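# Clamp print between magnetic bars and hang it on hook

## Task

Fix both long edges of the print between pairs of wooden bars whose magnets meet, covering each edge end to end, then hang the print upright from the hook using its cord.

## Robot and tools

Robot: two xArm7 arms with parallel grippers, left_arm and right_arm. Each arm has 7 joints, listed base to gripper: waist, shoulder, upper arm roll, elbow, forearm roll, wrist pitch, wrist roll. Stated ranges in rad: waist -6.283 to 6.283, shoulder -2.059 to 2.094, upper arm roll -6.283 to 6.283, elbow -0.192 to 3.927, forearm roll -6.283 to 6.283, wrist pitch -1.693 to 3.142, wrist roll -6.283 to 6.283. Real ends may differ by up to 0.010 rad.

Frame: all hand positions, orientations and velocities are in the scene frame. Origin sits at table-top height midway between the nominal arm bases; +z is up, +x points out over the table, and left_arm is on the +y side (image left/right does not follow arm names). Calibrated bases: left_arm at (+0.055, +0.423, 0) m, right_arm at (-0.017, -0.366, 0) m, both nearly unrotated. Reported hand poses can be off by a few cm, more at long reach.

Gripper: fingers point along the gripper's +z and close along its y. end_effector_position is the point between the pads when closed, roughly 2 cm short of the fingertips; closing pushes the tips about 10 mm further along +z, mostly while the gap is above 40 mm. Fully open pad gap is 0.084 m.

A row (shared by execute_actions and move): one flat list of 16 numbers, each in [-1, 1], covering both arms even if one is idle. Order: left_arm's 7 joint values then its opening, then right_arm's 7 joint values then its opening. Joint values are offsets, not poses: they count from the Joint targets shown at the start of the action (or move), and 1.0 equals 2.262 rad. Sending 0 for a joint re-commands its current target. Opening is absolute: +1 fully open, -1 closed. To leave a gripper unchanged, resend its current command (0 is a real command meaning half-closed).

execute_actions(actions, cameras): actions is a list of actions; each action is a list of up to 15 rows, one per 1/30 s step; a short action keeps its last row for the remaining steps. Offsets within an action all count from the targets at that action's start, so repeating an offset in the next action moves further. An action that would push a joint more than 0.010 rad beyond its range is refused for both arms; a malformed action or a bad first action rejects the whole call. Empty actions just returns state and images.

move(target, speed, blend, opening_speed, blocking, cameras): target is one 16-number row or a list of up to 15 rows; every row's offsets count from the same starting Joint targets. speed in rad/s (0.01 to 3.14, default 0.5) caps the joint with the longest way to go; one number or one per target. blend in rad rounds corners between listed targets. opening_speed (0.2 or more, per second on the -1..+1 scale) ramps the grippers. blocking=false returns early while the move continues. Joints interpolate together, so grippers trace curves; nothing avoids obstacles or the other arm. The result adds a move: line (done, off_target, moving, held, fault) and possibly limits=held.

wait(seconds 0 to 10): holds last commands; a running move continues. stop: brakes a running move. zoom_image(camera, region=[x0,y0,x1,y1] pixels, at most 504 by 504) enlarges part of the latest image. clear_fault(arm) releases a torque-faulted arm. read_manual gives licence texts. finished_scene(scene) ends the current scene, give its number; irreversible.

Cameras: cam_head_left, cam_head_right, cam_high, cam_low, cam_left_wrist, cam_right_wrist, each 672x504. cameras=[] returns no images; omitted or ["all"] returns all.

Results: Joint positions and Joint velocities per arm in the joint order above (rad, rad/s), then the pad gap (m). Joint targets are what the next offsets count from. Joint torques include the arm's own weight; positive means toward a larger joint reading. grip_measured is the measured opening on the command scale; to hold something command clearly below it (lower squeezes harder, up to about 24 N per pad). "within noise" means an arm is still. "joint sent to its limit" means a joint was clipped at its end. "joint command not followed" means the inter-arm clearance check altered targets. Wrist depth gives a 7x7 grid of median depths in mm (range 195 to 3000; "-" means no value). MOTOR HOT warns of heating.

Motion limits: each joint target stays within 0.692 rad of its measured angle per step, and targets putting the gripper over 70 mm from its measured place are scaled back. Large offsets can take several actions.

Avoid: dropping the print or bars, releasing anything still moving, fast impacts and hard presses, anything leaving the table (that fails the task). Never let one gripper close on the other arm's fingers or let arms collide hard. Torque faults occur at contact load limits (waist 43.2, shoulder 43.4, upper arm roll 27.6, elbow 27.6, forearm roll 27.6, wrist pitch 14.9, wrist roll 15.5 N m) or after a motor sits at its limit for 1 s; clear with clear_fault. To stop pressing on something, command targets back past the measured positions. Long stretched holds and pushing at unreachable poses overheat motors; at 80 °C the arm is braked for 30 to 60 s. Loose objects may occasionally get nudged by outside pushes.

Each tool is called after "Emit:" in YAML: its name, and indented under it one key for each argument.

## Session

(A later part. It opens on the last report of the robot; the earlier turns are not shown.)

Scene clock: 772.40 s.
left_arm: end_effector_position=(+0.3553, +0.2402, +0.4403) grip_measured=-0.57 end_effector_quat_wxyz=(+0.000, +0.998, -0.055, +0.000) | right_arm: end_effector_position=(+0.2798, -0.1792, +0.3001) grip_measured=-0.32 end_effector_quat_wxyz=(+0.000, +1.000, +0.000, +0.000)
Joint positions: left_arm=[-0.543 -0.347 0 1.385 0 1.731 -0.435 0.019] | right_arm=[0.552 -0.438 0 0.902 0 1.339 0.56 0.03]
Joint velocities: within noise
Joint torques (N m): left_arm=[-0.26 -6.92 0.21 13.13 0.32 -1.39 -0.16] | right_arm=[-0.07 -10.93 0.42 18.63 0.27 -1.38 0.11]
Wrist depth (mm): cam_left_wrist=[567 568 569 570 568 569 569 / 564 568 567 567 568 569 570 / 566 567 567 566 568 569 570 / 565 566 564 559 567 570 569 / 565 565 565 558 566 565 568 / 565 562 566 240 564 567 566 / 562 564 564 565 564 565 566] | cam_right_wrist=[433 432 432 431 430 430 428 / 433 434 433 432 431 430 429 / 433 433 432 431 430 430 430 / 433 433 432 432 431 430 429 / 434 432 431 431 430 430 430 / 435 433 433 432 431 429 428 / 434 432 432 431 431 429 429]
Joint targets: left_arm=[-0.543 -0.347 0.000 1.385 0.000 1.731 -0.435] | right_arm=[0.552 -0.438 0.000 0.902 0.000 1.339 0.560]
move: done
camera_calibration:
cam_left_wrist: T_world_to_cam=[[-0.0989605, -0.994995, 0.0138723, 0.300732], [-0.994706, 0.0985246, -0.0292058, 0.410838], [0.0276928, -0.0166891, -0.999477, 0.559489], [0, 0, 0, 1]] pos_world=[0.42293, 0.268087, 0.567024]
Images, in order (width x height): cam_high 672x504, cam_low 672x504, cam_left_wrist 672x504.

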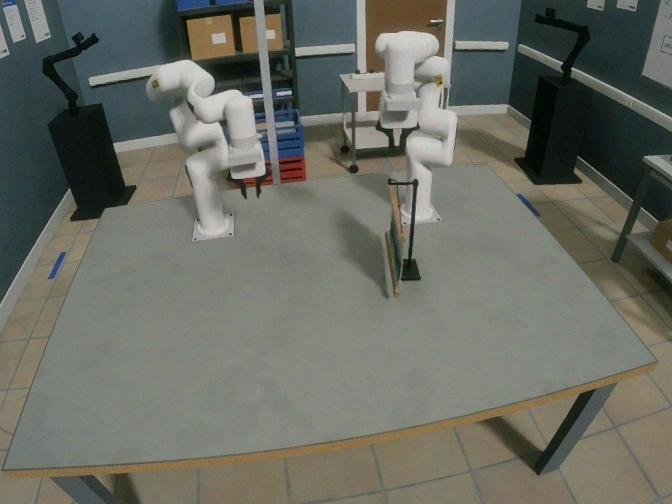

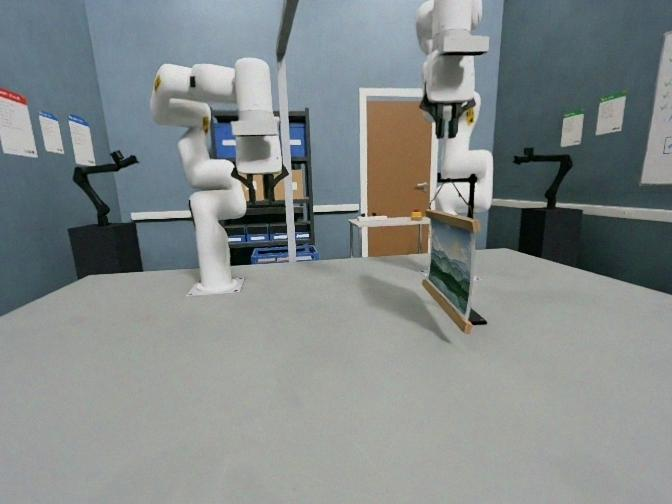

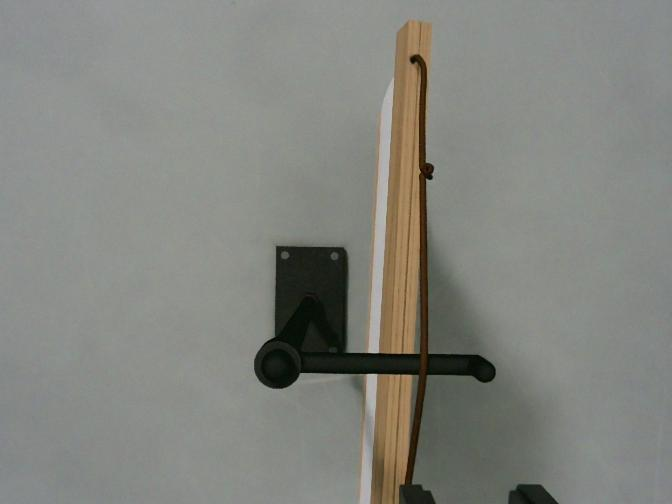

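Emit:
wait:
  seconds: 6
  cameras: ["cam_low","cam_left_wrist","cam_high"]

Emit:
zoom_image:
  camera: "cam_low"
  region: [400, 140, 520, 340]

Emit:
zoom_image:
  camera: "cam_high"
  region: [350, 160, 440, 310]

Emit:
zoom_image:
  camera: "cam_left_wrist"
  region: [240, 0, 560, 504]

Scene clock: 786.73 s.
left_arm: end_effector_position=(+0.3553, +0.2402, +0.4403) grip_measured=-0.57 end_effector_quat_wxyz=(+0.000, +0.998, -0.055, +0.000) | right_arm: end_effector_position=(+0.2798, -0.1792, +0.3001) grip_measured=-0.32 end_effector_quat_wxyz=(+0.000, +1.000, +0.000, +0.000)
Joint positions: left_arm=[-0.543 -0.347 0 1.385 0 1.731 -0.435 0.019] | right_arm=[0.552 -0.438 0 0.902 0 1.339 0.56 0.03]
Joint velocities: within noise
Joint torques (N m): left_arm=[0.17 -7.53 0.21 13.39 0.27 -1.65 -0.34] | right_arm=[-0.12 -11.3 0.37 18.7 0.23 -1.29 0.02]
Wrist depth (mm): cam_left_wrist=[567 569 568 569 568 569 570 / 566 567 567 568 568 569 570 / 566 566 566 565 567 569 569 / 564 566 567 558 567 567 569 / 564 566 564 557 567 567 566 / 563 564 561 240 564 566 566 / 562 563 563 564 566 565 565] | cam_right_wrist=[433 433 431 431 431 430 428 / 433 433 432 431 430 429 429 / 433 433 432 431 431 430 429 / 433 433 431 430 431 429 429 / 434 433 433 432 430 430 429 / 434 433 432 432 431 430 429 / 433 433 432 432 431 430 429]
Joint targets: left_arm=[-0.543 -0.347 0.000 1.385 0.000 1.731 -0.435] | right_arm=[0.552 -0.438 0.000 0.902 0.000 1.339 0.560]
Tool commands: left_gripper/opening=-0.55 right_gripper/opening=-0.3
wait: 6.00 s; at rest from the start
camera_calibration:
cam_left_wrist: T_world_to_cam=[[-0.0989605, -0.994995, 0.0138723, 0.300731], [-0.994706, 0.0985246, -0.0292058, 0.410841], [0.0276928, -0.0166891, -0.999477, 0.559589], [0, 0, 0, 1]] pos_world=[0.42293, 0.268087, 0.567124]
Images, in order (width x height): cam_high 672x504, cam_low 672x504, cam_left_wrist 672x504.

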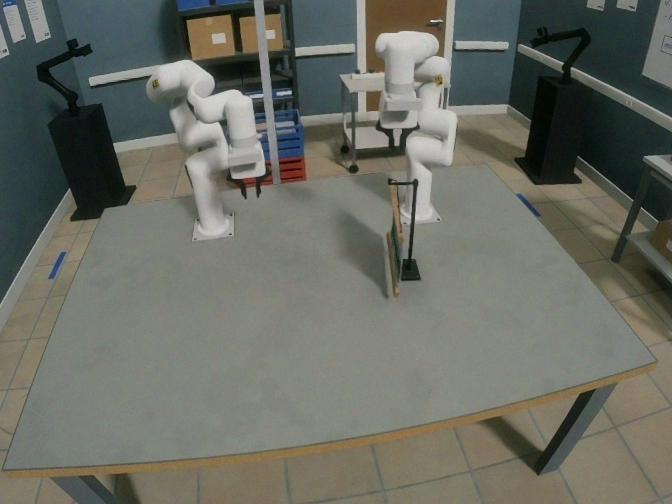

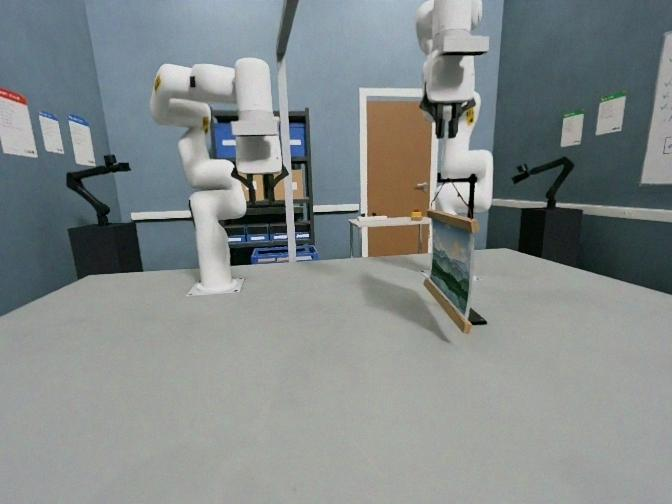

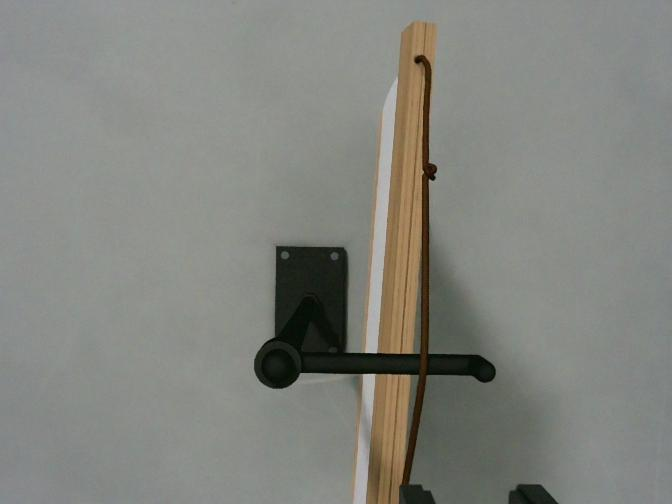

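Scaled by 2.520 from the camera's 672x504 image, which has a finer 960x720 frame.

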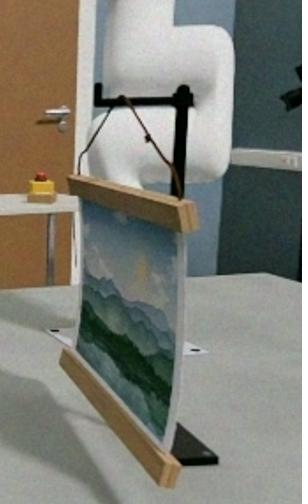

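Scaled by 3.360 from the camera's 672x504 image, which has a finer 960x720 frame.

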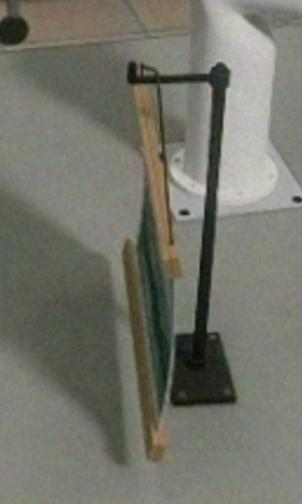

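Scaled by 1.000.

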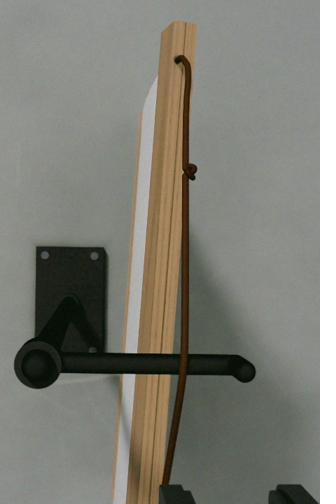

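Emit:
wait:
  seconds: 3
  cameras: ["cam_left_wrist","cam_low"]

Scene clock: 794.40 s.
left_arm: end_effector_position=(+0.3553, +0.2402, +0.4403) grip_measured=-0.57 end_effector_quat_wxyz=(+0.000, +0.998, -0.055, +0.000) | right_arm: end_effector_position=(+0.2798, -0.1792, +0.3001) grip_measured=-0.32 end_effector_quat_wxyz=(+0.000, +1.000, +0.000, +0.000)
Joint positions: left_arm=[-0.543 -0.347 0 1.385 0 1.731 -0.435 0.019] | right_arm=[0.552 -0.438 0 0.902 0 1.339 0.56 0.03]
Joint velocities: within noise
Joint torques (N m): left_arm=[0.13 -7.1 0.18 13.35 0.15 -1.63 -0.12] | right_arm=[-0.2 -11 0.36 18.6 0.09 -1.18 0.04]
Wrist depth (mm): cam_left_wrist=[567 568 569 568 569 570 572 / 567 566 568 569 569 568 570 / 563 566 567 568 568 568 567 / 565 567 567 556 567 567 568 / 563 564 566 557 566 568 566 / 564 565 564 240 564 567 566 / 565 563 564 564 564 564 566] | cam_right_wrist=[434 432 433 432 430 430 429 / 433 433 432 431 430 431 429 / 433 433 431 431 430 430 428 / 434 434 432 431 430 429 429 / 434 433 433 432 431 429 430 / 434 433 432 431 431 429 428 / 434 434 431 432 430 430 429]
Joint targets: left_arm=[-0.543 -0.347 0.000 1.385 0.000 1.731 -0.435] | right_arm=[0.552 -0.438 0.000 0.902 0.000 1.339 0.560]
Tool commands: left_gripper/opening=-0.55 right_gripper/opening=-0.3
wait: 3.00 s; at rest from the start
camera_calibration:
cam_left_wrist: T_world_to_cam=[[-0.0989605, -0.994995, 0.0138723, 0.300731], [-0.994706, 0.0985246, -0.0292058, 0.410841], [0.0276928, -0.0166891, -0.999477, 0.559589], [0, 0, 0, 1]] pos_world=[0.42293, 0.268087, 0.567124]
Images, in order (width x height): cam_low 672x504, cam_left_wrist 672x504.

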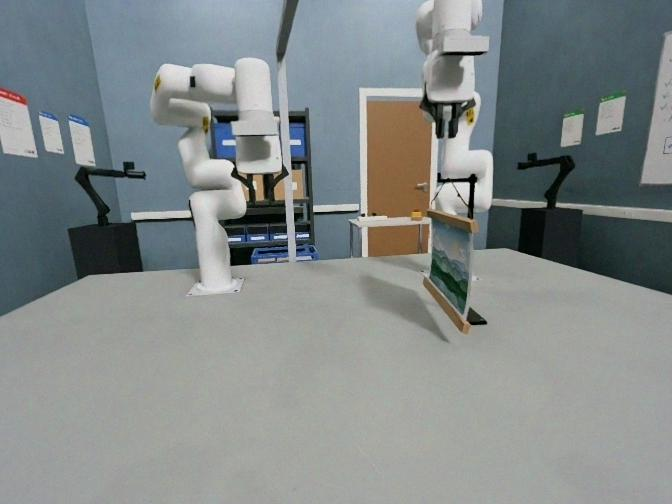

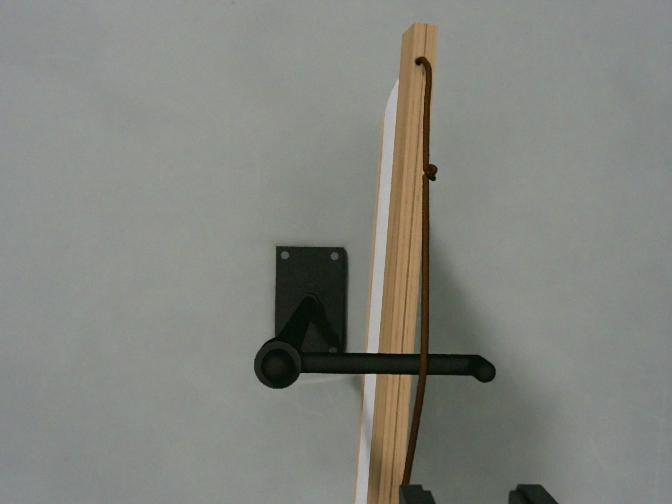

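Hanging still on the hook, both clamps intact.

Emit:
finished_scene:
  scene: 2

The scene is finished: the task was done.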